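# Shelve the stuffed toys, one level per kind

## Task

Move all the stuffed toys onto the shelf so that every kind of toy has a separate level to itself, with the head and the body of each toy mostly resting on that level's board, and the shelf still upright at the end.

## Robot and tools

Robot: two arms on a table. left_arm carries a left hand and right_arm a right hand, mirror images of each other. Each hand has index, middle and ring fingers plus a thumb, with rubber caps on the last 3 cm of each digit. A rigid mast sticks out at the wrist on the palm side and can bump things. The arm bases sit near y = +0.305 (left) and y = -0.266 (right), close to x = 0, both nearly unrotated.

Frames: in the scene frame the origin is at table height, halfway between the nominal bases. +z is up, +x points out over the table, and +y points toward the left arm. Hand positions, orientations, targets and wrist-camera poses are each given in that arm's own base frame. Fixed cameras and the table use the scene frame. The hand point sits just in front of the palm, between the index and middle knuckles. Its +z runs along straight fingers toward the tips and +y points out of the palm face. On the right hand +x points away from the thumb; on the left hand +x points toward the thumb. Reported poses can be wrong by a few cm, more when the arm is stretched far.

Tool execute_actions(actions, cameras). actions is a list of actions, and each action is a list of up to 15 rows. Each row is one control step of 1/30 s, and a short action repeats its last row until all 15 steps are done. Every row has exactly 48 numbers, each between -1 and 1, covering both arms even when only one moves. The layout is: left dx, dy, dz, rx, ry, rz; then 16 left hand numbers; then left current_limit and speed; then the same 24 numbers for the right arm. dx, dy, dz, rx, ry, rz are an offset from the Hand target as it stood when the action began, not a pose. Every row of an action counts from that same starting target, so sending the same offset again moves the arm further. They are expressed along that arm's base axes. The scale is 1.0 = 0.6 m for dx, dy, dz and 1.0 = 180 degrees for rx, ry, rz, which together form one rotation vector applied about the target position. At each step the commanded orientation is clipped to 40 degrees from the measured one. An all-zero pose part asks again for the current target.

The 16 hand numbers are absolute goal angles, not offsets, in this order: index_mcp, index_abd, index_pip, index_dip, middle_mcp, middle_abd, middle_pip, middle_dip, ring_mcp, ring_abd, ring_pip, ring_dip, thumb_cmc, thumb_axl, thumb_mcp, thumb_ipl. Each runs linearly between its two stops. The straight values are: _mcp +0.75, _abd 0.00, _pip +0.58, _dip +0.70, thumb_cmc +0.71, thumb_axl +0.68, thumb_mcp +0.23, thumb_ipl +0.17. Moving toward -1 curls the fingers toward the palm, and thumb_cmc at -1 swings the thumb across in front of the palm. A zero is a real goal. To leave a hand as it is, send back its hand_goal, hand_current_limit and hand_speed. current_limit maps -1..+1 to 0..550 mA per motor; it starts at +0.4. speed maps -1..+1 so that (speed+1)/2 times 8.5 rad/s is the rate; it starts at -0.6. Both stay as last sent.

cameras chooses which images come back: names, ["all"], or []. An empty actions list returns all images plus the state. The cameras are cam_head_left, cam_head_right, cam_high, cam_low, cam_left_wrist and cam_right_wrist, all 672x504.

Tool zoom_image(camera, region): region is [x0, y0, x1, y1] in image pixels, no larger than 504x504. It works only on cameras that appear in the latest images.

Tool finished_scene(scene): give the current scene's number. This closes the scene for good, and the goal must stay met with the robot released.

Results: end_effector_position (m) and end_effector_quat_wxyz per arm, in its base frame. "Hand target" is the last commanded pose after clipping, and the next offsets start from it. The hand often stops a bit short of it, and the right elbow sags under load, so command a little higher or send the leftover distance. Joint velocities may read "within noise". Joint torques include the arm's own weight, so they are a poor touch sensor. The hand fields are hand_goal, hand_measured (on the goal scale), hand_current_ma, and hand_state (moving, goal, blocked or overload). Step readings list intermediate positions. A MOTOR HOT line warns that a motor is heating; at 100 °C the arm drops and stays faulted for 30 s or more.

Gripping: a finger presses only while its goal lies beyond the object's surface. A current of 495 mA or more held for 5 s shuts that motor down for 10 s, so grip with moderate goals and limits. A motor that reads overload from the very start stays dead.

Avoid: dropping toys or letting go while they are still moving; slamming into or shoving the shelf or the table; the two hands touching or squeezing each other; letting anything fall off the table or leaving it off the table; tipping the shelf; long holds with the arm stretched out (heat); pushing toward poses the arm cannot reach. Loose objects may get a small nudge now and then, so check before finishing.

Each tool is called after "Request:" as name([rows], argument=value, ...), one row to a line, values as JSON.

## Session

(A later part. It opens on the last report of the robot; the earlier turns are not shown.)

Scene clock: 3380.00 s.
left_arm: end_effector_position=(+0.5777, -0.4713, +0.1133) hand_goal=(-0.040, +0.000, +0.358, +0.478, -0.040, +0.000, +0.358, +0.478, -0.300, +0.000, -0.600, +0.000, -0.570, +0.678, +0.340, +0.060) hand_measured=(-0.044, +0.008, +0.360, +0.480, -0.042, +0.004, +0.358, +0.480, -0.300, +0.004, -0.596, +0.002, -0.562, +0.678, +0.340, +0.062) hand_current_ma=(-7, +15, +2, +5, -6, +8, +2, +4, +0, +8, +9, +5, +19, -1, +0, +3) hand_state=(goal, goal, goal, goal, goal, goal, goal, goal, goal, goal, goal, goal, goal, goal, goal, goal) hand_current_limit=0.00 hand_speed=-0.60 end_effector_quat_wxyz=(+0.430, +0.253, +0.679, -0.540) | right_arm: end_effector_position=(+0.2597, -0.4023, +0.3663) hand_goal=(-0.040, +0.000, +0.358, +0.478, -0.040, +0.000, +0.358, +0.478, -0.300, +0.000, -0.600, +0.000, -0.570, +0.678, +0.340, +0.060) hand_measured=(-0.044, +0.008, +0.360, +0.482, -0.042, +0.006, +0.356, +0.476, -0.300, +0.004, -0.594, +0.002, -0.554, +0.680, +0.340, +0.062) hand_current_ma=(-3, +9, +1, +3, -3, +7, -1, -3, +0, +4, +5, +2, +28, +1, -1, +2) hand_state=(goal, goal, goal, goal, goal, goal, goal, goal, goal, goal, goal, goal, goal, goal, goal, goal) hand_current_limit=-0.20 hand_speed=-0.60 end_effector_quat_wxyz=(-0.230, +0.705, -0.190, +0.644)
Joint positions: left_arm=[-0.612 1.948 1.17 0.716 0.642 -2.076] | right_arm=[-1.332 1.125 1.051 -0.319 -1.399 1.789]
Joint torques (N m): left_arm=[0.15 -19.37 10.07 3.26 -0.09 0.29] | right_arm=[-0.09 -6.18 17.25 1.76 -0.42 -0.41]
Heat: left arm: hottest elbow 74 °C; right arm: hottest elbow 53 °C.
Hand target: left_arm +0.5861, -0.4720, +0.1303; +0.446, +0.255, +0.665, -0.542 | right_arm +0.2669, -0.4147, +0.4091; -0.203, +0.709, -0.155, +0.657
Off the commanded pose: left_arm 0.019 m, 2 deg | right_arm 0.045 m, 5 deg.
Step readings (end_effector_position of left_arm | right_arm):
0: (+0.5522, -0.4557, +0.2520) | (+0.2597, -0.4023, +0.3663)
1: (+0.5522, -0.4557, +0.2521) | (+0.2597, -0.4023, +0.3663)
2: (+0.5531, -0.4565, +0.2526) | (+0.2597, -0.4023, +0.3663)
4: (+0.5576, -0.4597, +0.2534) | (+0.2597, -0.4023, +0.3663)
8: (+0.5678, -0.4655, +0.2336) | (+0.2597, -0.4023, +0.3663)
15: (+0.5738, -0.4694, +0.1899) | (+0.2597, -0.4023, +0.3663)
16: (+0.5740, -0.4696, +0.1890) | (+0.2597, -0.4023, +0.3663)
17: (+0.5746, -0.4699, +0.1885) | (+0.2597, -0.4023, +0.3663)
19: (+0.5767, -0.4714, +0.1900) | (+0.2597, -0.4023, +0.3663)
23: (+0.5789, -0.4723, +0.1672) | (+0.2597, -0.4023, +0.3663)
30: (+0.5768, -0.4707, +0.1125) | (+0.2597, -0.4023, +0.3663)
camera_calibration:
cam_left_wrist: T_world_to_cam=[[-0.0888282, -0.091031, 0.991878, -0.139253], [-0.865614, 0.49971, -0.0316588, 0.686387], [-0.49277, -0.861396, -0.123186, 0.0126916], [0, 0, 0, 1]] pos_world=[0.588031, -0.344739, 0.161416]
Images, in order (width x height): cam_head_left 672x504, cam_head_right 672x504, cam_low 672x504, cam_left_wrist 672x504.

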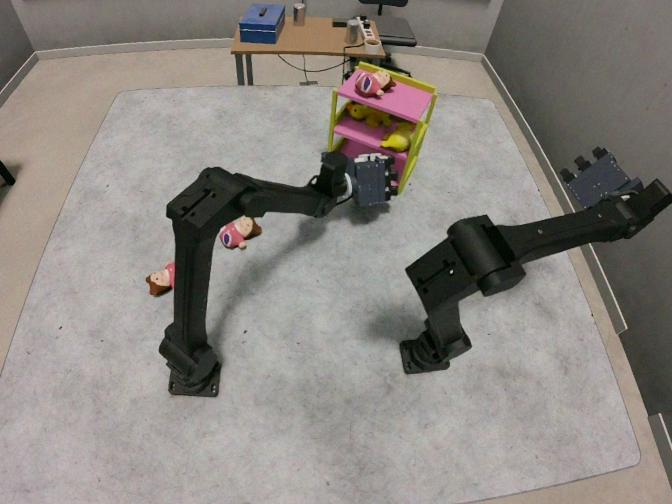

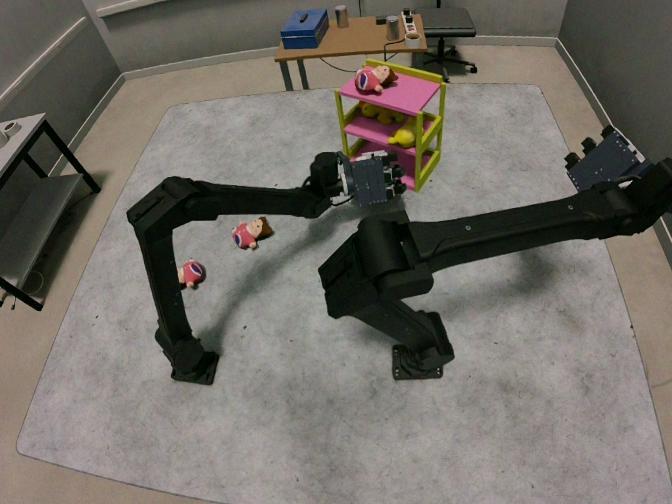

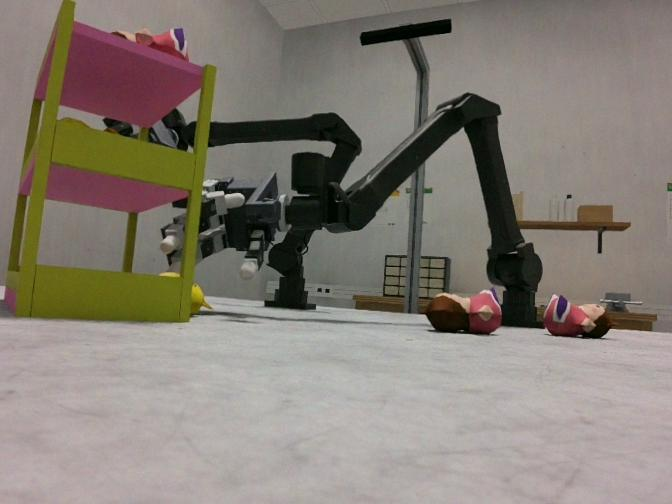

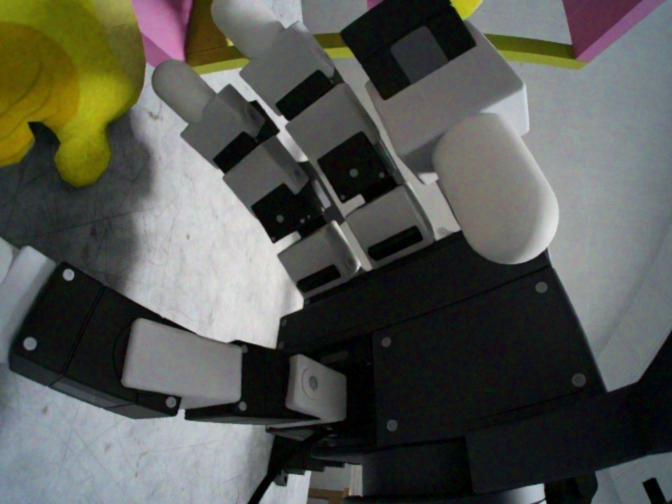

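Request:
execute_actions([
  [[0.0833,0.0333,0,0,0,0.03,-0.04,0,0.358,0.478,-0.3,0,-0.6,0,-0.3,0,-0.6,0,-0.571,0.678,0.34,0.06,0,-0.6,0,0,0,0,0,0,-0.04,0,0.358,0.478,-0.04,0,0.358,0.478,-0.3,0,-0.6,0,-0.57,0.678,0.34,0.06,-0.2,-0.6]],
  [[0.075,0.0275,0,0,0,0.03,-0.04,0,0.358,0.478,-0.3,0,-0.6,0,-0.3,0,-0.6,0,-0.571,0.678,0.34,0.06,0,-0.6,0,0,0,0,0,0,-0.04,0,0.358,0.478,-0.04,0,0.358,0.478,-0.3,0,-0.6,0,-0.57,0.678,0.34,0.06,-0.2,-0.6]],
], cameras=["cam_head_right","cam_head_left","cam_left_wrist","cam_low"])

Request:
zoom_image(camera="cam_head_right", region=[310, 60, 460, 210])

Request:
zoom_image(camera="cam_low", region=[120, 160, 300, 340])

Scene clock: 3463.30 s.
left_arm: end_effector_position=(+0.6609, -0.4305, +0.1162) hand_goal=(-0.040, +0.000, +0.358, +0.478, -0.300, +0.000, -0.600, +0.000, -0.300, +0.000, -0.600, +0.000, -0.570, +0.678, +0.340, +0.060) hand_measured=(-0.040, +0.008, +0.360, +0.480, -0.298, +0.004, -0.596, +0.002, -0.300, +0.004, -0.596, +0.002, -0.562, +0.678, +0.340, +0.062) hand_current_ma=(-1, +15, +2, +5, +3, +8, +11, +5, +2, +8, +9, +5, +19, -1, +0, +3) hand_state=(goal, goal, goal, goal, goal, goal, goal, goal, goal, goal, goal, goal, goal, goal, goal, goal) hand_current_limit=0.00 hand_speed=-0.60 end_effector_quat_wxyz=(+0.483, +0.192, +0.696, -0.496) | right_arm: end_effector_position=(+0.2597, -0.4023, +0.3663) hand_goal=(-0.040, +0.000, +0.358, +0.478, -0.040, +0.000, +0.358, +0.478, -0.300, +0.000, -0.600, +0.000, -0.570, +0.678, +0.340, +0.060) hand_measured=(-0.044, +0.008, +0.360, +0.482, -0.042, +0.006, +0.356, +0.476, -0.300, +0.004, -0.594, +0.002, -0.554, +0.680, +0.340, +0.062) hand_current_ma=(-3, +9, +1, +3, -3, +7, -1, -3, +0, +4, +5, +2, +28, +1, -1, +2) hand_state=(goal, goal, goal, goal, goal, goal, goal, goal, goal, goal, goal, goal, goal, goal, goal, goal) hand_current_limit=-0.20 hand_speed=-0.60 end_effector_quat_wxyz=(-0.230, +0.705, -0.190, +0.644)
Joint positions: left_arm=[-0.534 2.022 1.302 0.672 0.533 -2.076] | right_arm=[-1.332 1.125 1.051 -0.319 -1.399 1.789]
Joint torques (N m): left_arm=[0.56 -19.14 14.28 1.89 -0.07 0.31] | right_arm=[0.03 -6.07 17.2 1.77 -0.42 -0.39]
Heat: left arm: hottest elbow 62 °C; right arm: hottest elbow 54 °C.
Hand target: left_arm +0.6810, -0.4357, +0.1303; +0.495, +0.191, +0.686, -0.497 | right_arm +0.2669, -0.4147, +0.4091; -0.203, +0.709, -0.155, +0.657
Off the commanded pose: left_arm 0.025 m, 2 deg | right_arm 0.045 m, 5 deg.
Step readings (end_effector_position of left_arm | right_arm):
0: (+0.5777, -0.4713, +0.1133) | (+0.2597, -0.4023, +0.3663)
1: (+0.5779, -0.4711, +0.1133) | (+0.2597, -0.4023, +0.3663)
2: (+0.5795, -0.4696, +0.1133) | (+0.2597, -0.4023, +0.3663)
4: (+0.5831, -0.4665, +0.1134) | (+0.2597, -0.4023, +0.3663)
8: (+0.5978, -0.4564, +0.1151) | (+0.2597, -0.4023, +0.3663)
15: (+0.6166, -0.4436, +0.1168) | (+0.2597, -0.4023, +0.3663)
16: (+0.6176, -0.4431, +0.1170) | (+0.2597, -0.4023, +0.3663)
17: (+0.6202, -0.4422, +0.1168) | (+0.2597, -0.4023, +0.3663)
19: (+0.6285, -0.4403, +0.1167) | (+0.2597, -0.4023, +0.3663)
23: (+0.6466, -0.4386, +0.1173) | (+0.2597, -0.4023, +0.3663)
30: (+0.6595, -0.4308, +0.1162) | (+0.2597, -0.4023, +0.3663)
camera_calibration:
cam_left_wrist: T_world_to_cam=[[-0.0841735, -0.105411, 0.99086, -0.140201], [-0.942797, 0.330322, -0.0449499, 0.717782], [-0.322565, -0.937964, -0.127185, -0.055804], [0, 0, 0, 1]] pos_world=[0.646922, -0.30422, 0.164086]
Images, in order (width x height): cam_head_left 672x504, cam_head_right 672x504, cam_low 672x504, cam_left_wrist 672x504.

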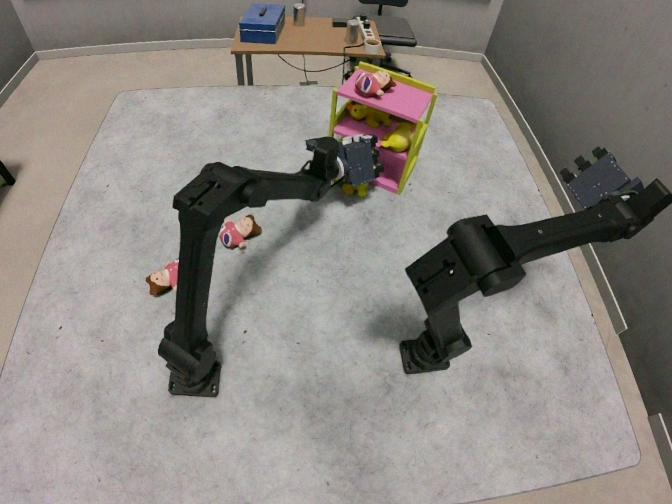

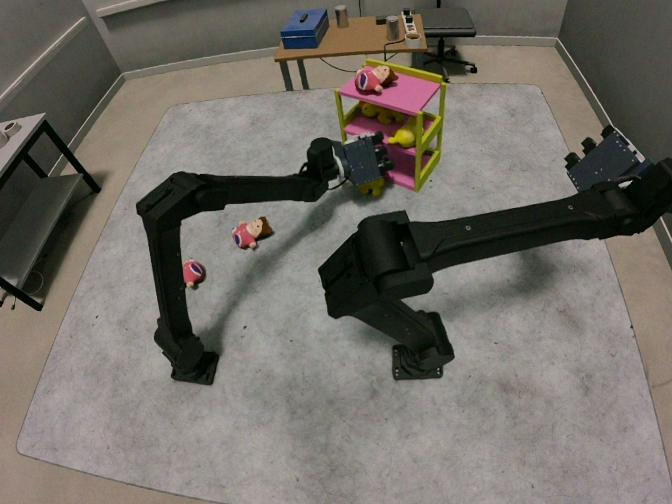

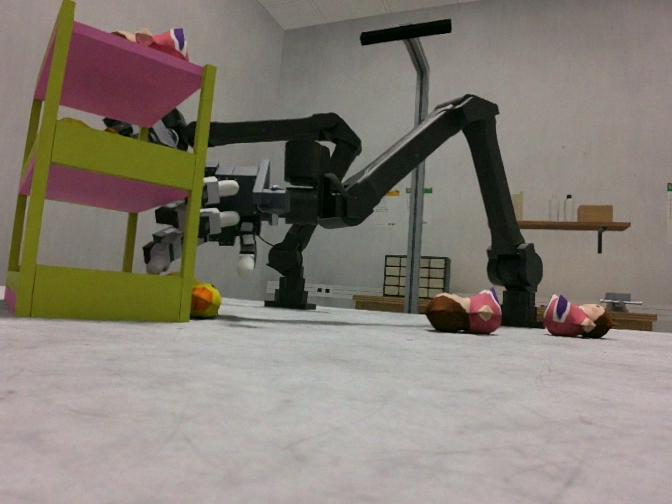

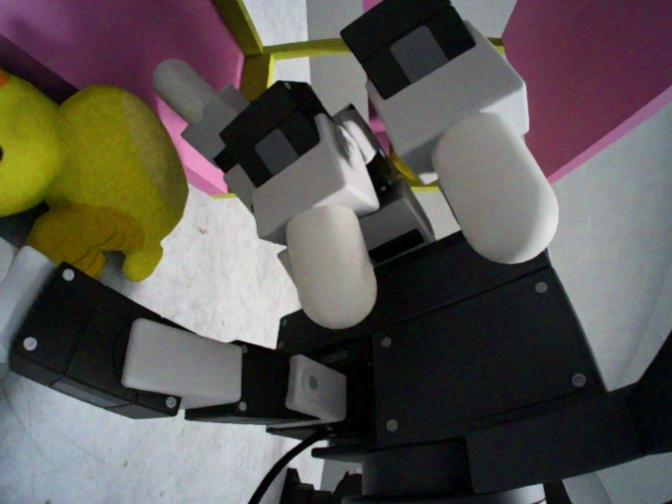

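Scaled by 3.360 from the camera's 672x504 image, which has a finer 960x720 frame.

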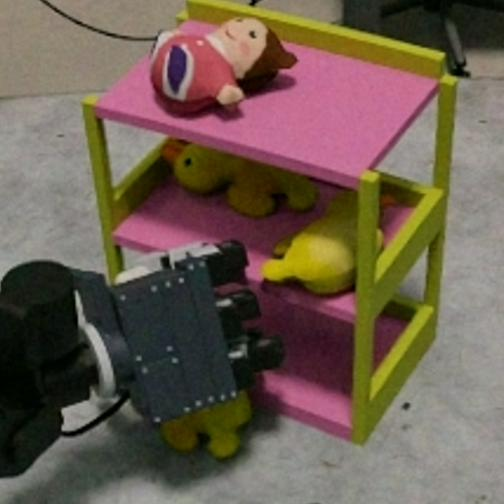

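Scaled by 2.800 from the camera's 672x504 image, which has a finer 960x720 frame.

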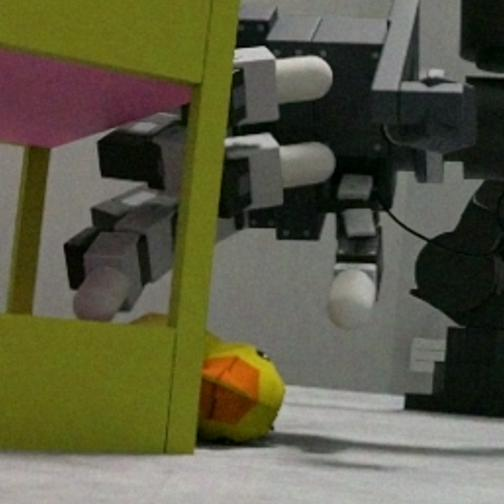

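Request:
execute_actions([
  [[-0.035,-0.007,-0.06,0,0,0,-0.04,0,0.358,0.478,-0.3,0,-0.6,0,-0.3,0,-0.6,0,-0.571,0.678,0.36,0.06,0,-0.6,0,0,0,0,0,0,-0.04,0,0.358,0.478,-0.04,0,0.358,0.478,-0.3,0,-0.6,0,-0.57,0.678,0.34,0.06,-0.2,-0.6]],
], cameras=["cam_head_right","cam_head_left","cam_left_wrist","cam_low"])

Request:
zoom_image(camera="cam_head_right", region=[310, 60, 460, 210])

Request:
zoom_image(camera="cam_low", region=[120, 160, 300, 340])

Scene clock: 3526.00 s.
left_arm: end_effector_position=(+0.6662, -0.4309, +0.1143) hand_goal=(-0.040, +0.000, +0.358, +0.478, -0.300, +0.000, -0.600, +0.000, -0.300, +0.000, -0.600, +0.000, -0.570, +0.678, +0.360, +0.060) hand_measured=(-0.040, +0.008, +0.360, +0.480, -0.300, +0.004, -0.596, +0.002, -0.300, +0.004, -0.596, +0.002, -0.562, +0.678, +0.356, +0.062) hand_current_ma=(-1, +15, +2, +5, +0, +8, +10, +5, +0, +8, +9, +5, +19, -1, -9, +3) hand_state=(goal, goal, goal, goal, goal, goal, goal, goal, goal, goal, goal, goal, goal, goal, goal, goal) hand_current_limit=0.00 hand_speed=-0.60 end_effector_quat_wxyz=(+0.504, +0.189, +0.682, -0.496) | right_arm: end_effector_position=(+0.2597, -0.4023, +0.3663) hand_goal=(-0.040, +0.000, +0.358, +0.478, -0.040, +0.000, +0.358, +0.478, -0.300, +0.000, -0.600, +0.000, -0.570, +0.678, +0.340, +0.060) hand_measured=(-0.044, +0.008, +0.360, +0.482, -0.042, +0.006, +0.356, +0.476, -0.300, +0.004, -0.594, +0.002, -0.554, +0.680, +0.340, +0.062) hand_current_ma=(-3, +9, +1, +3, -3, +7, -1, -3, +0, +4, +5, +2, +28, +1, -1, +2) hand_state=(goal, goal, goal, goal, goal, goal, goal, goal, goal, goal, goal, goal, goal, goal, goal, goal) hand_current_limit=-0.20 hand_speed=-0.60 end_effector_quat_wxyz=(-0.230, +0.705, -0.190, +0.644)
Joint positions: left_arm=[-0.536 2.049 1.301 0.747 0.511 -2.076] | right_arm=[-1.332 1.125 1.051 -0.319 -1.399 1.789]
Joint torques (N m): left_arm=[-1.2 -18.67 8.96 3.08 -0.17 0.32] | right_arm=[0.03 -6.01 17.2 1.7 -0.42 -0.4]
Heat: left arm: hottest elbow 61 °C; right arm: hottest elbow 54 °C.
Hand target: left_arm +0.6600, -0.4398, +0.0942; +0.495, +0.191, +0.686, -0.497 | right_arm +0.2669, -0.4147, +0.4091; -0.203, +0.709, -0.155, +0.657
Off the commanded pose: left_arm 0.023 m, 1 deg | right_arm 0.045 m, 5 deg.
Step readings (end_effector_position of left_arm | right_arm):
0: (+0.6609, -0.4305, +0.1162) | (+0.2597, -0.4023, +0.3663)
1: (+0.6610, -0.4304, +0.1159) | (+0.2597, -0.4023, +0.3663)
2: (+0.6614, -0.4300, +0.1156) | (+0.2597, -0.4023, +0.3663)
4: (+0.6635, -0.4294, +0.1157) | (+0.2597, -0.4023, +0.3663)
8: (+0.6664, -0.4297, +0.1147) | (+0.2597, -0.4023, +0.3663)
15: (+0.6662, -0.4309, +0.1143) | (+0.2597, -0.4023, +0.3663)
camera_calibration:
cam_left_wrist: T_world_to_cam=[[-0.123124, -0.0837699, 0.988849, -0.102393], [-0.94623, 0.310275, -0.0915328, 0.721826], [-0.299147, -0.946949, -0.117468, -0.0753108], [0, 0, 0, 1]] pos_world=[0.647877, -0.303857, 0.158476]
Images, in order (width x height): cam_head_left 672x504, cam_head_right 672x504, cam_low 672x504, cam_left_wrist 672x504.

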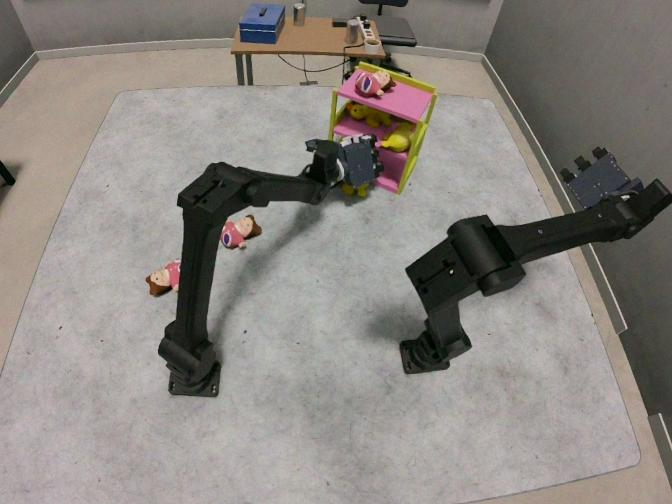

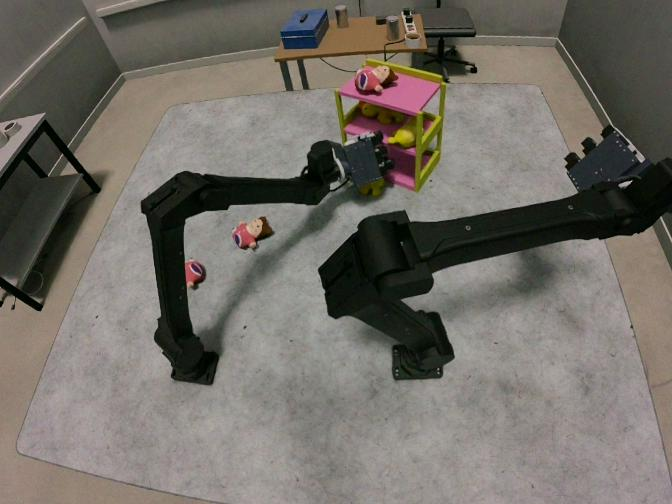

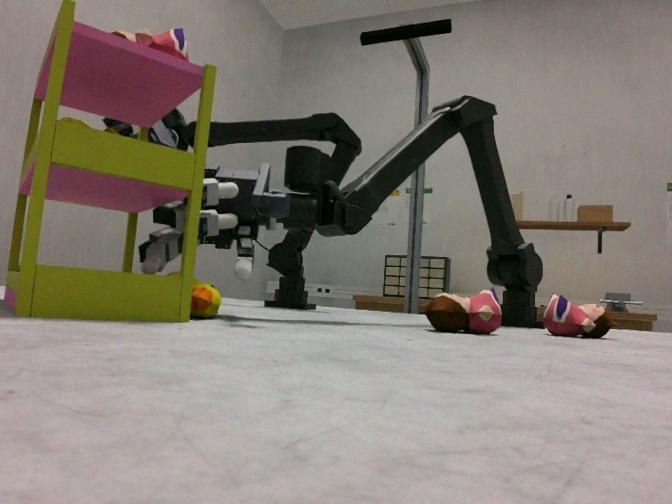

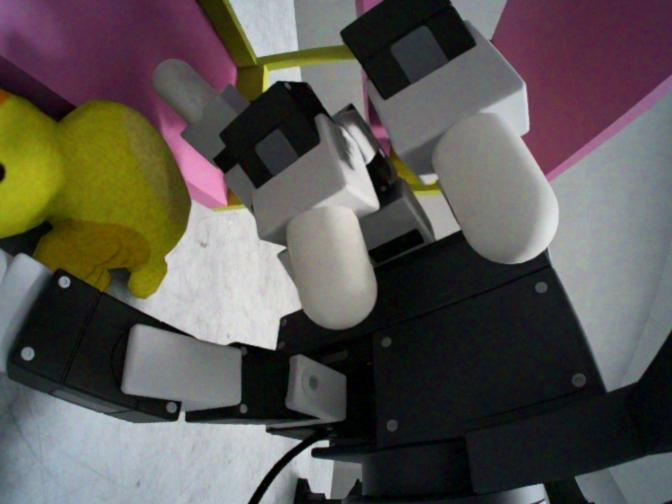

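Scaled by 3.360 from the camera's 672x504 image, which has a finer 960x720 frame.

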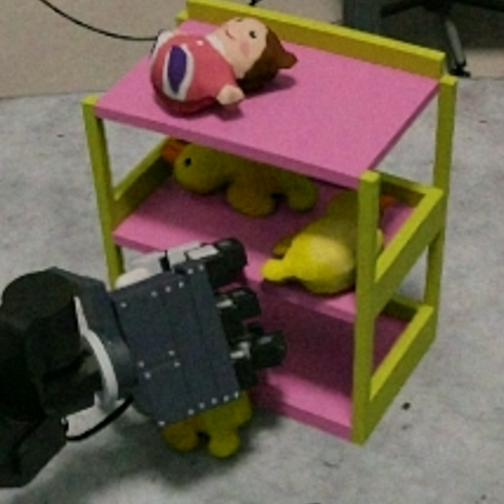

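Scaled by 2.800 from the camera's 672x504 image, which has a finer 960x720 frame.

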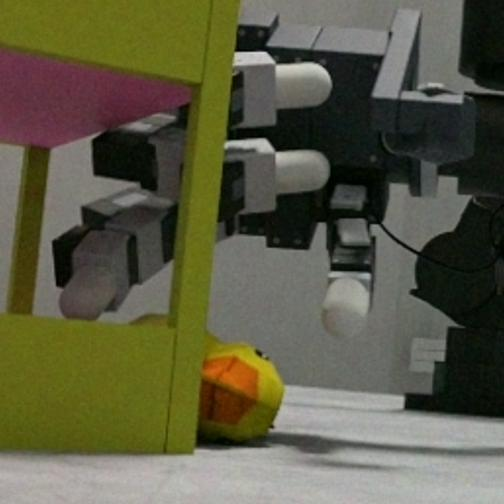

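Request:
execute_actions([
  [[-0.035,-0.01,-0.05,0,0,0,-0.04,0,0.358,0.478,-0.3,0,-0.6,0,-0.3,0,-0.6,0,-0.571,0.678,0.36,0.06,0,-0.6,0,0,0,0,0,0,-0.04,0,0.358,0.478,-0.04,0,0.358,0.478,-0.3,0,-0.6,0,-0.57,0.678,0.34,0.06,-0.2,-0.6]],
], cameras=["cam_head_right","cam_left_wrist","cam_low"])

Request:
zoom_image(camera="cam_head_right", region=[310, 60, 460, 210])

Request:
zoom_image(camera="cam_low", region=[120, 160, 300, 340])

Scene clock: 3533.17 s.
left_arm: end_effector_position=(+0.6520, -0.4367, +0.1090) hand_goal=(-0.040, +0.000, +0.358, +0.478, -0.300, +0.000, -0.600, +0.000, -0.300, +0.000, -0.600, +0.000, -0.570, +0.678, +0.360, +0.060) hand_measured=(-0.040, +0.008, +0.360, +0.480, -0.300, +0.004, -0.596, +0.002, -0.298, +0.004, -0.596, +0.002, -0.562, +0.678, +0.358, +0.062) hand_current_ma=(-1, +15, +2, +5, +0, +8, +10, +5, +6, +8, +9, +5, +19, -1, -8, +3) hand_state=(goal, goal, goal, goal, goal, goal, goal, goal, goal, goal, goal, goal, goal, goal, goal, goal) hand_current_limit=0.00 hand_speed=-0.60 end_effector_quat_wxyz=(+0.523, +0.192, +0.665, -0.497) | right_arm: end_effector_position=(+0.2597, -0.4023, +0.3663) hand_goal=(-0.040, +0.000, +0.358, +0.478, -0.040, +0.000, +0.358, +0.478, -0.300, +0.000, -0.600, +0.000, -0.570, +0.678, +0.340, +0.060) hand_measured=(-0.044, +0.008, +0.360, +0.482, -0.042, +0.006, +0.356, +0.476, -0.300, +0.004, -0.594, +0.002, -0.554, +0.680, +0.340, +0.062) hand_current_ma=(-3, +9, +1, +3, -3, +7, -1, -3, +0, +4, +5, +2, +28, +1, -1, +2) hand_state=(goal, goal, goal, goal, goal, goal, goal, goal, goal, goal, goal, goal, goal, goal, goal, goal) hand_current_limit=-0.20 hand_speed=-0.60 end_effector_quat_wxyz=(-0.230, +0.705, -0.190, +0.644)
Joint positions: left_arm=[-0.559 2.059 1.255 0.85 0.482 -2.071] | right_arm=[-1.332 1.125 1.051 -0.319 -1.399 1.789]
Joint torques (N m): left_arm=[-1.79 -17.03 7.46 2.1 -0.03 0.24] | right_arm=[0.03 -6.42 17.17 1.72 -0.43 -0.39]
Heat: left arm: hottest elbow 61 °C; right arm: hottest elbow 54 °C.
Hand target: left_arm +0.6391, -0.4457, +0.0644; +0.495, +0.191, +0.686, -0.497 | right_arm +0.2669, -0.4147, +0.4091; -0.203, +0.709, -0.155, +0.657
Off the commanded pose: left_arm 0.048 m, 4 deg | right_arm 0.045 m, 5 deg.
Step readings (end_effector_position of left_arm | right_arm):
0: (+0.6662, -0.4309, +0.1143) | (+0.2597, -0.4023, +0.3663)
1: (+0.6661, -0.4310, +0.1143) | (+0.2597, -0.4023, +0.3663)
2: (+0.6654, -0.4308, +0.1133) | (+0.2597, -0.4023, +0.3663)
4: (+0.6626, -0.4301, +0.1118) | (+0.2597, -0.4023, +0.3663)
8: (+0.6559, -0.4328, +0.1099) | (+0.2597, -0.4023, +0.3663)
15: (+0.6520, -0.4367, +0.1089) | (+0.2597, -0.4023, +0.3663)
camera_calibration:
cam_left_wrist: T_world_to_cam=[[-0.165779, -0.062804, 0.984161, -0.0619804], [-0.943307, 0.301098, -0.139682, 0.709107], [-0.287557, -0.951523, -0.109159, -0.0961229], [0, 0, 0, 1]] pos_world=[0.63099, -0.308867, 0.149556]
Images, in order (width x height): cam_head_right 672x504, cam_low 672x504, cam_left_wrist 672x504.

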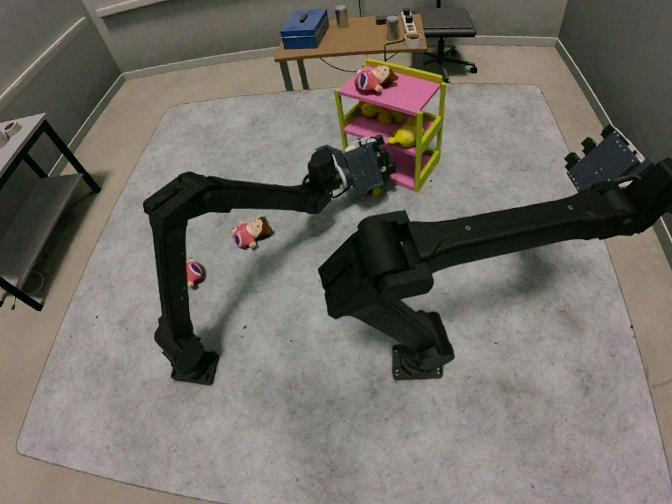

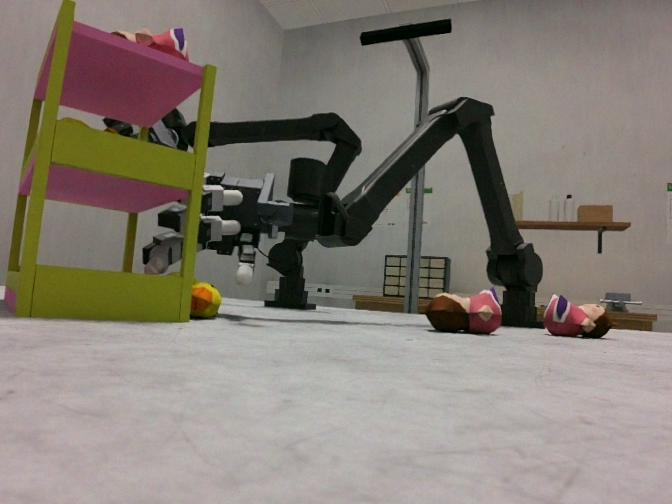

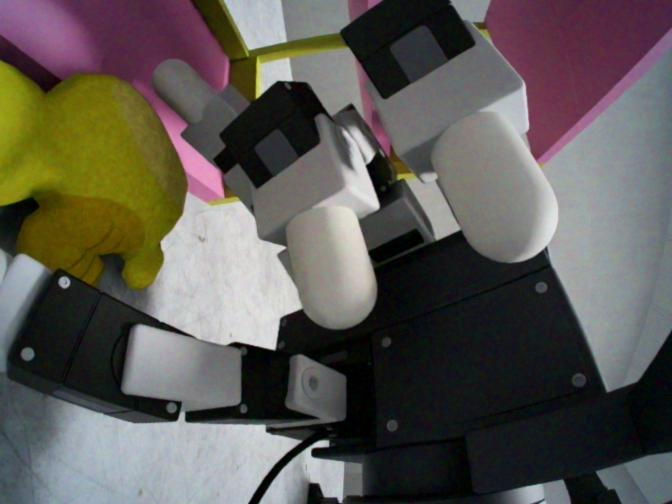

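Scaled by 3.360 from the camera's 672x504 image, which has a finer 960x720 frame.

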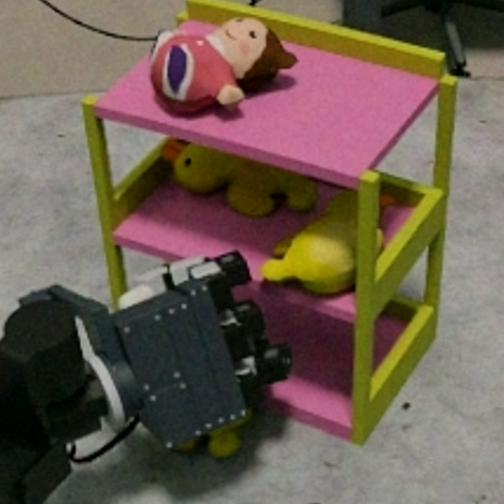

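Scaled by 2.800 from the camera's 672x504 image, which has a finer 960x720 frame.

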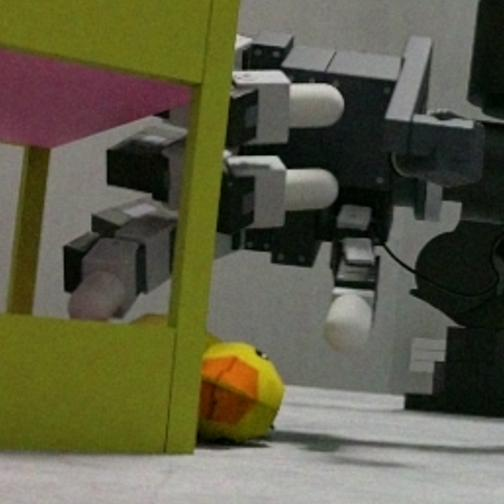

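Request:
execute_actions(actions=[], cameras=["cam_head_left","cam_high","cam_low"])

Request:
zoom_image(camera="cam_head_left", region=[290, 110, 420, 240])

Request:
zoom_image(camera="cam_low", region=[120, 150, 420, 350])

Request:
zoom_image(camera="cam_high", region=[180, 130, 380, 330])

Scene clock: 3564.87 s.
left_arm: end_effector_position=(+0.6520, -0.4367, +0.1090) hand_goal=(-0.040, +0.000, +0.358, +0.478, -0.300, +0.000, -0.600, +0.000, -0.300, +0.000, -0.600, +0.000, -0.570, +0.678, +0.360, +0.060) hand_measured=(-0.040, +0.008, +0.360, +0.480, -0.300, +0.004, -0.596, +0.002, -0.298, +0.004, -0.596, +0.002, -0.562, +0.678, +0.358, +0.062) hand_current_ma=(-1, +15, +2, +5, +0, +8, +10, +5, +6, +8, +9, +5, +19, -1, -8, +3) hand_state=(goal, goal, goal, goal, goal, goal, goal, goal, goal, goal, goal, goal, goal, goal, goal, goal) hand_current_limit=0.00 hand_speed=-0.60 end_effector_quat_wxyz=(+0.523, +0.192, +0.665, -0.497) | right_arm: end_effector_position=(+0.2597, -0.4023, +0.3663) hand_goal=(-0.040, +0.000, +0.358, +0.478, -0.040, +0.000, +0.358, +0.478, -0.300, +0.000, -0.600, +0.000, -0.570, +0.678, +0.340, +0.060) hand_measured=(-0.044, +0.008, +0.360, +0.482, -0.042, +0.006, +0.356, +0.476, -0.300, +0.004, -0.594, +0.002, -0.554, +0.680, +0.340, +0.062) hand_current_ma=(-3, +9, +1, +3, -3, +7, -1, -3, +0, +4, +5, +2, +28, +1, -1, +2) hand_state=(goal, goal, goal, goal, goal, goal, goal, goal, goal, goal, goal, goal, goal, goal, goal, goal) hand_current_limit=-0.20 hand_speed=-0.60 end_effector_quat_wxyz=(-0.230, +0.705, -0.190, +0.644)
Joint positions: left_arm=[-0.559 2.059 1.255 0.85 0.482 -2.071] | right_arm=[-1.332 1.125 1.051 -0.319 -1.399 1.789]
Joint velocities: within noise
Joint torques (N m): left_arm=[-0.85 -17.08 7.61 2.28 -0.05 0.21] | right_arm=[0.03 -6.01 17.21 1.72 -0.41 -0.42]
Heat: left arm: hottest elbow 59 °C; right arm: hottest elbow 55 °C.
Hand target: left_arm +0.6391, -0.4457, +0.0644; +0.495, +0.191, +0.686, -0.497 | right_arm +0.2669, -0.4147, +0.4091; -0.203, +0.709, -0.155, +0.657
Off the commanded pose: left_arm 0.048 m, 4 deg | right_arm 0.045 m, 5 deg.
Images, in order (width x height): cam_head_left 672x504, cam_high 672x504, cam_low 672x504.

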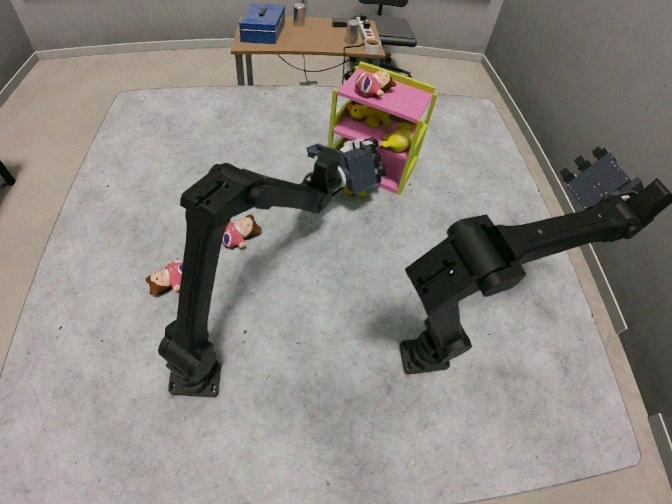

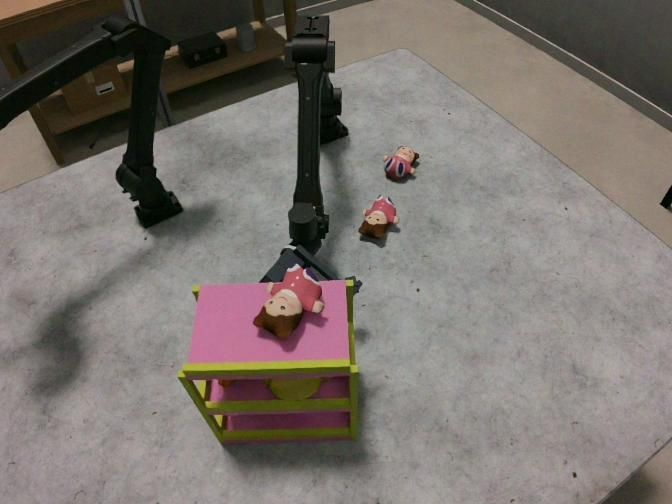

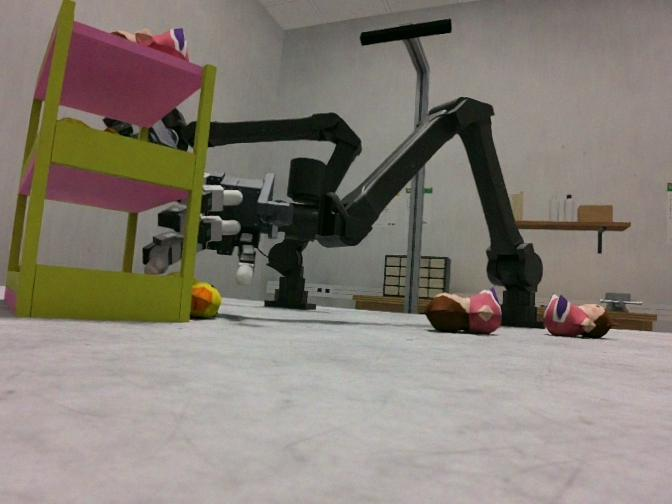

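Scaled by 3.877 from the camera's 672x504 image, which has a finer 960x720 frame.

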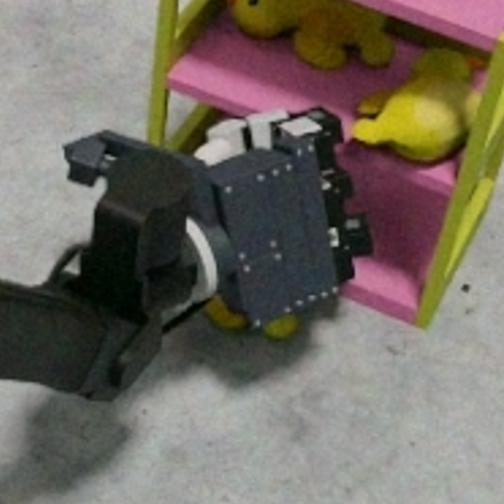

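Scaled by 1.680 from the camera's 672x504 image, which has a finer 960x720 frame.

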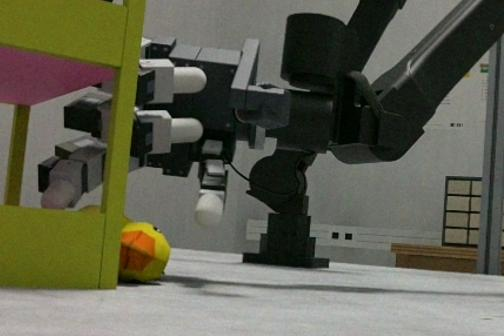

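Scaled by 2.520 from the camera's 672x504 image, which has a finer 960x720 frame.

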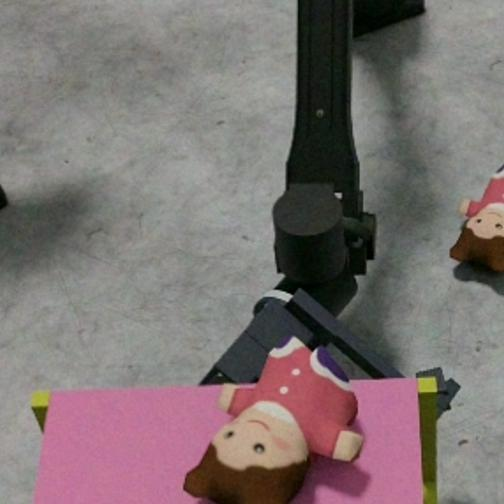

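Request:
execute_actions([
  [[-0.015,-0.008,0.11,0,0,0,-0.04,0,0.358,0.478,-0.3,0,-0.6,0,-0.3,0,-0.6,0,-0.571,0.678,0.36,0.06,0,-0.6,0,0,0,0,0,0,-0.04,0,0.358,0.478,-0.04,0,0.358,0.478,-0.3,0,-0.6,0,-0.57,0.678,0.34,0.06,-0.2,-0.6]],
  [[-0.025,-0.01,-0.05,0,0,0,-0.04,0,0.358,0.478,-0.3,0,-0.6,0,-0.3,0,-0.6,0,-0.571,0.678,0.36,0.06,0,-0.6,0,0,0,0,0,0,-0.04,0,0.358,0.478,-0.04,0,0.358,0.478,-0.3,0,-0.6,0,-0.57,0.678,0.34,0.06,-0.2,-0.6]],
], cameras=["cam_head_left","cam_left_wrist","cam_low"])

Request:
zoom_image(camera="cam_head_left", region=[290, 110, 420, 240])

Request:
zoom_image(camera="cam_low", region=[120, 160, 300, 340])

Scene clock: 3590.60 s.
left_arm: end_effector_position=(+0.6188, -0.4484, +0.0982) hand_goal=(-0.040, +0.000, +0.358, +0.478, -0.300, +0.000, -0.600, +0.000, -0.300, +0.000, -0.600, +0.000, -0.570, +0.678, +0.360, +0.060) hand_measured=(-0.040, +0.000, +0.360, +0.480, -0.300, +0.004, -0.596, +0.002, -0.300, +0.004, -0.596, +0.002, -0.562, +0.678, +0.358, +0.062) hand_current_ma=(+0, +1, +3, +5, +0, +8, +10, +5, +1, +8, +8, +5, +19, -1, -8, +3) hand_state=(goal, goal, goal, goal, goal, goal, goal, goal, goal, goal, goal, goal, goal, goal, goal, goal) hand_current_limit=0.00 hand_speed=-0.60 end_effector_quat_wxyz=(+0.494, +0.191, +0.693, -0.490) | right_arm: end_effector_position=(+0.2597, -0.4023, +0.3663) hand_goal=(-0.040, +0.000, +0.358, +0.478, -0.040, +0.000, +0.358, +0.478, -0.300, +0.000, -0.600, +0.000, -0.570, +0.678, +0.340, +0.060) hand_measured=(-0.044, +0.008, +0.360, +0.482, -0.042, +0.006, +0.356, +0.476, -0.300, +0.004, -0.594, +0.002, -0.554, +0.680, +0.340, +0.062) hand_current_ma=(-3, +9, +1, +3, -3, +7, -1, -3, +0, +4, +5, +2, +28, +1, -1, +2) hand_state=(goal, goal, goal, goal, goal, goal, goal, goal, goal, goal, goal, goal, goal, goal, goal, goal) hand_current_limit=-0.20 hand_speed=-0.60 end_effector_quat_wxyz=(-0.230, +0.705, -0.190, +0.644)
Joint positions: left_arm=[-0.604 2.01 1.201 0.772 0.445 -2.068] | right_arm=[-1.332 1.125 1.051 -0.319 -1.399 1.789]
Joint torques (N m): left_arm=[-0.67 -19.37 8.91 3.38 -0.13 0.18] | right_arm=[-0.26 -6.3 17.14 1.76 -0.43 -0.4]
Heat: left arm: hottest elbow 57 °C; right arm: hottest elbow 55 °C.
Hand target: left_arm +0.6150, -0.4565, +0.1001; +0.495, +0.191, +0.686, -0.497 | right_arm +0.2669, -0.4147, +0.4091; -0.203, +0.709, -0.155, +0.657
Off the commanded pose: left_arm 0.009 m, 1 deg | right_arm 0.045 m, 5 deg.
Step readings (end_effector_position of left_arm | right_arm):
0: (+0.6520, -0.4367, +0.1090) | (+0.2597, -0.4023, +0.3663)
1: (+0.6519, -0.4369, +0.1090) | (+0.2597, -0.4023, +0.3663)
2: (+0.6518, -0.4368, +0.1084) | (+0.2597, -0.4023, +0.3663)
4: (+0.6510, -0.4365, +0.1100) | (+0.2597, -0.4023, +0.3663)
8: (+0.6439, -0.4376, +0.1122) | (+0.2597, -0.4023, +0.3663)
15: (+0.6373, -0.4426, +0.1107) | (+0.2597, -0.4023, +0.3663)
16: (+0.6364, -0.4432, +0.1099) | (+0.2597, -0.4023, +0.3663)
17: (+0.6354, -0.4432, +0.1085) | (+0.2597, -0.4023, +0.3663)
19: (+0.6314, -0.4447, +0.1063) | (+0.2597, -0.4023, +0.3663)
23: (+0.6245, -0.4451, +0.1013) | (+0.2597, -0.4023, +0.3663)
30: (+0.6196, -0.4479, +0.0987) | (+0.2597, -0.4023, +0.3663)
camera_calibration:
cam_left_wrist: T_world_to_cam=[[-0.101737, -0.108019, 0.988929, -0.117921], [-0.947265, 0.31417, -0.0631351, 0.68053], [-0.303872, -0.943202, -0.134285, -0.101589], [0, 0, 0, 1]] pos_world=[0.601776, -0.322359, 0.145939]
Images, in order (width x height): cam_head_left 672x504, cam_low 672x504, cam_left_wrist 672x504.

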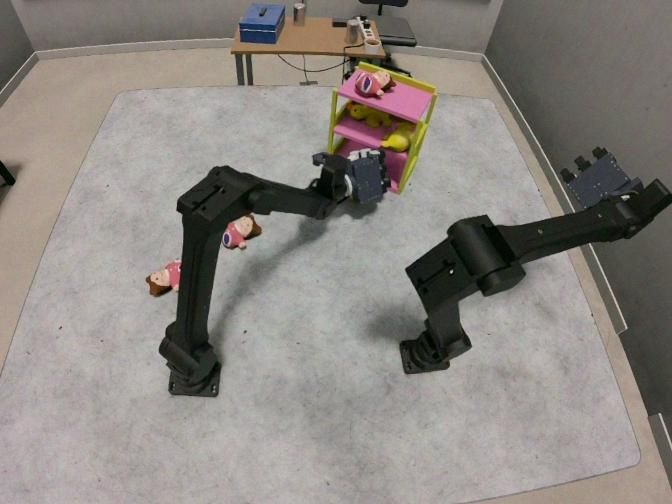

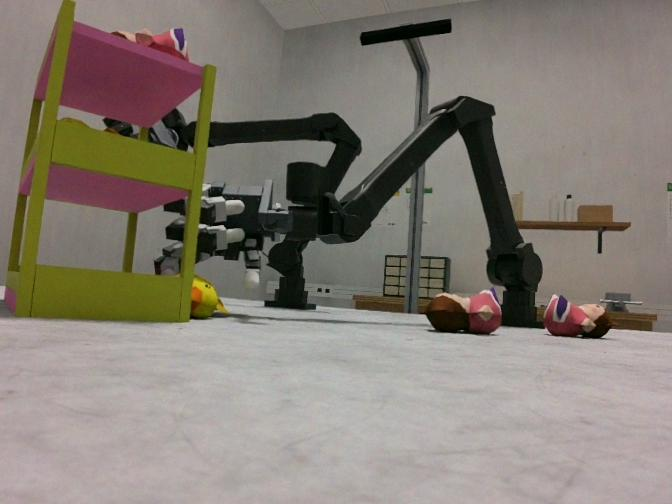

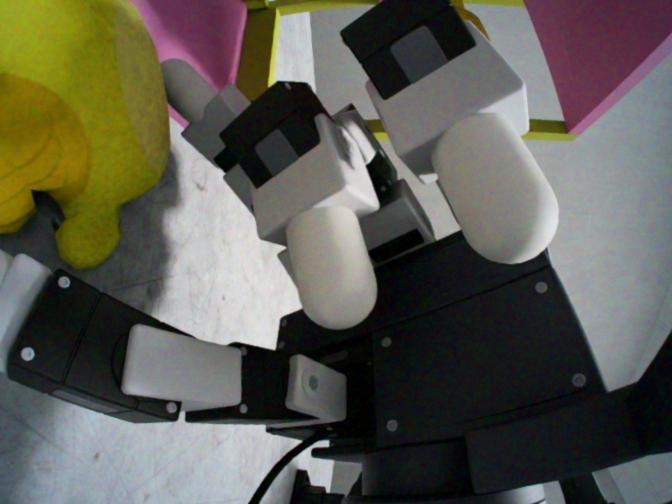

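Scaled by 3.877 from the camera's 672x504 image, which has a finer 960x720 frame.

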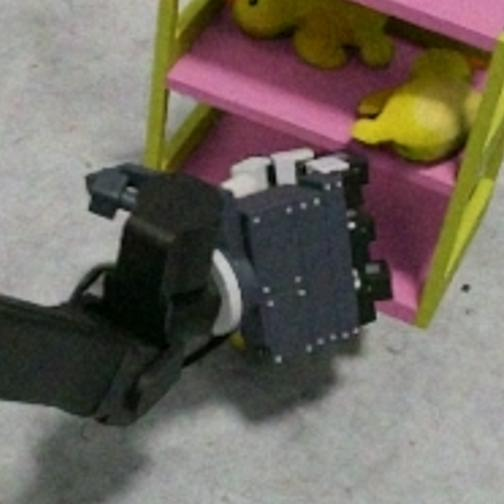

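Scaled by 2.800 from the camera's 672x504 image, which has a finer 960x720 frame.

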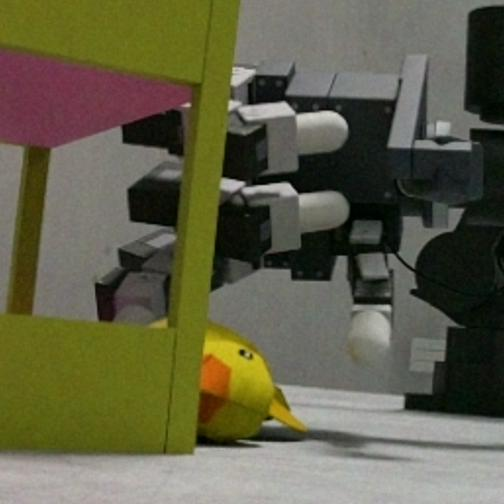

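Request:
execute_actions([
  [[0,0,-0.04,0,0,0,-0.04,0,0.358,0.478,-0.3,0,-0.6,0,-0.3,0,-0.6,0,-0.571,0.678,0.36,0.06,0,-0.6,0,0,0,0,0,0,-0.04,0,0.358,0.478,-0.04,0,0.358,0.478,-0.3,0,-0.6,0,-0.57,0.678,0.34,0.06,-0.2,-0.6]],
], cameras=["cam_head_left","cam_left_wrist","cam_low"])

Request:
zoom_image(camera="cam_low", region=[120, 160, 300, 340])

Scene clock: 3601.33 s.
left_arm: end_effector_position=(+0.6185, -0.4482, +0.0784) hand_goal=(-0.040, +0.000, +0.358, +0.478, -0.300, +0.000, -0.600, +0.000, -0.300, +0.000, -0.600, +0.000, -0.570, +0.678, +0.360, +0.060) hand_measured=(-0.040, +0.002, +0.360, +0.480, -0.300, +0.004, -0.596, +0.002, -0.300, +0.004, -0.596, +0.002, -0.562, +0.678, +0.358, +0.062) hand_current_ma=(+0, +1, +3, +5, +0, +8, +10, +5, +1, +8, +8, +5, +19, -1, -8, +3) hand_state=(goal, goal, goal, goal, goal, goal, goal, goal, goal, goal, goal, goal, goal, goal, goal, goal) hand_current_limit=0.00 hand_speed=-0.60 end_effector_quat_wxyz=(+0.495, +0.191, +0.691, -0.490) | right_arm: end_effector_position=(+0.2597, -0.4023, +0.3663) hand_goal=(-0.040, +0.000, +0.358, +0.478, -0.040, +0.000, +0.358, +0.478, -0.300, +0.000, -0.600, +0.000, -0.570, +0.678, +0.340, +0.060) hand_measured=(-0.044, +0.008, +0.360, +0.482, -0.042, +0.006, +0.356, +0.476, -0.300, +0.004, -0.594, +0.002, -0.554, +0.680, +0.340, +0.062) hand_current_ma=(-3, +9, +1, +3, -3, +7, -1, -3, +0, +4, +5, +2, +28, +1, -1, +2) hand_state=(goal, goal, goal, goal, goal, goal, goal, goal, goal, goal, goal, goal, goal, goal, goal, goal) hand_current_limit=-0.20 hand_speed=-0.60 end_effector_quat_wxyz=(-0.230, +0.705, -0.190, +0.644)
Joint positions: left_arm=[-0.604 2.05 1.195 0.823 0.445 -2.068] | right_arm=[-1.332 1.125 1.051 -0.319 -1.399 1.789]
Joint torques (N m): left_arm=[-0.79 -18.84 8.87 3.34 -0.1 0.16] | right_arm=[-0.21 -5.95 17.18 1.73 -0.43 -0.42]
Heat: left arm: hottest elbow 56 °C; right arm: hottest elbow 55 °C.
Hand target: left_arm +0.6150, -0.4566, +0.0762; +0.495, +0.191, +0.686, -0.497 | right_arm +0.2669, -0.4147, +0.4091; -0.203, +0.709, -0.155, +0.657
Off the commanded pose: left_arm 0.009 m, 1 deg | right_arm 0.045 m, 5 deg.
Step readings (end_effector_position of left_arm | right_arm):
0: (+0.6188, -0.4484, +0.0983) | (+0.2597, -0.4023, +0.3663)
1: (+0.6189, -0.4484, +0.0984) | (+0.2597, -0.4023, +0.3663)
2: (+0.6190, -0.4485, +0.0990) | (+0.2597, -0.4023, +0.3663)
4: (+0.6196, -0.4489, +0.0999) | (+0.2597, -0.4023, +0.3663)
8: (+0.6204, -0.4495, +0.0940) | (+0.2597, -0.4023, +0.3663)
15: (+0.6186, -0.4482, +0.0788) | (+0.2597, -0.4023, +0.3663)
camera_calibration:
cam_left_wrist: T_world_to_cam=[[-0.105724, -0.10527, 0.988808, -0.094567], [-0.947022, 0.313923, -0.0678355, 0.679045], [-0.303268, -0.943594, -0.132882, -0.10485], [0, 0, 0, 1]] pos_world=[0.601275, -0.322058, 0.125639]
Images, in order (width x height): cam_head_left 672x504, cam_low 672x504, cam_left_wrist 672x504.

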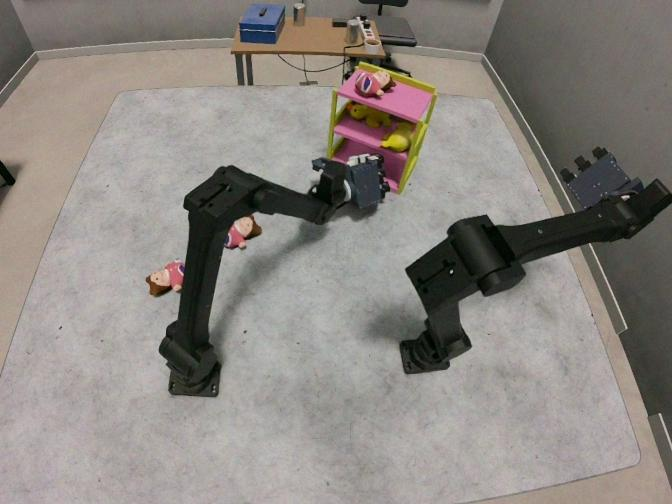

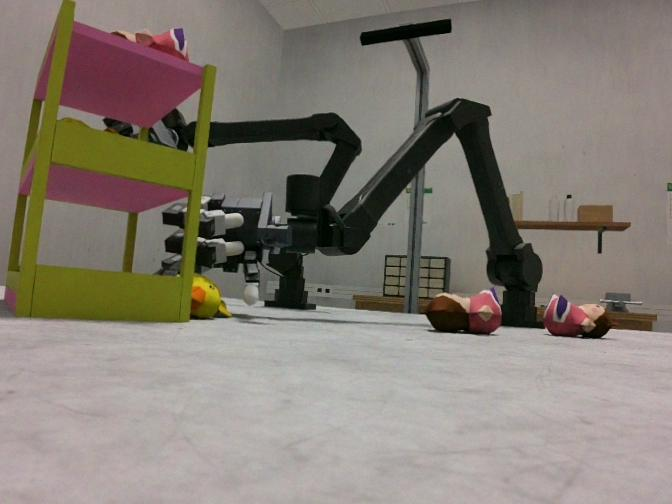

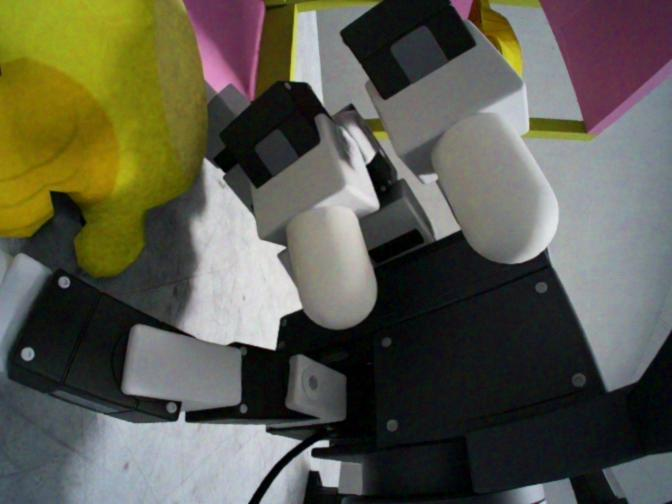

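Scaled by 2.800 from the camera's 672x504 image, which has a finer 960x720 frame.

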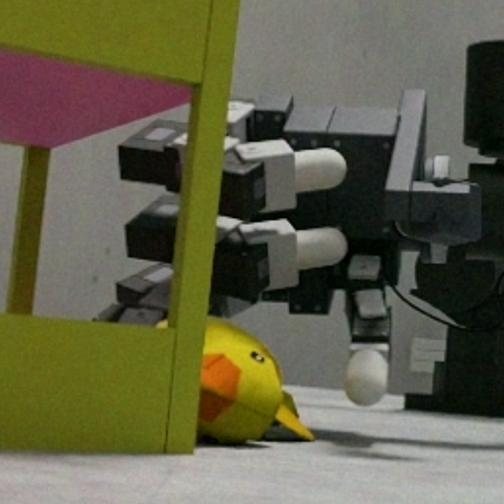

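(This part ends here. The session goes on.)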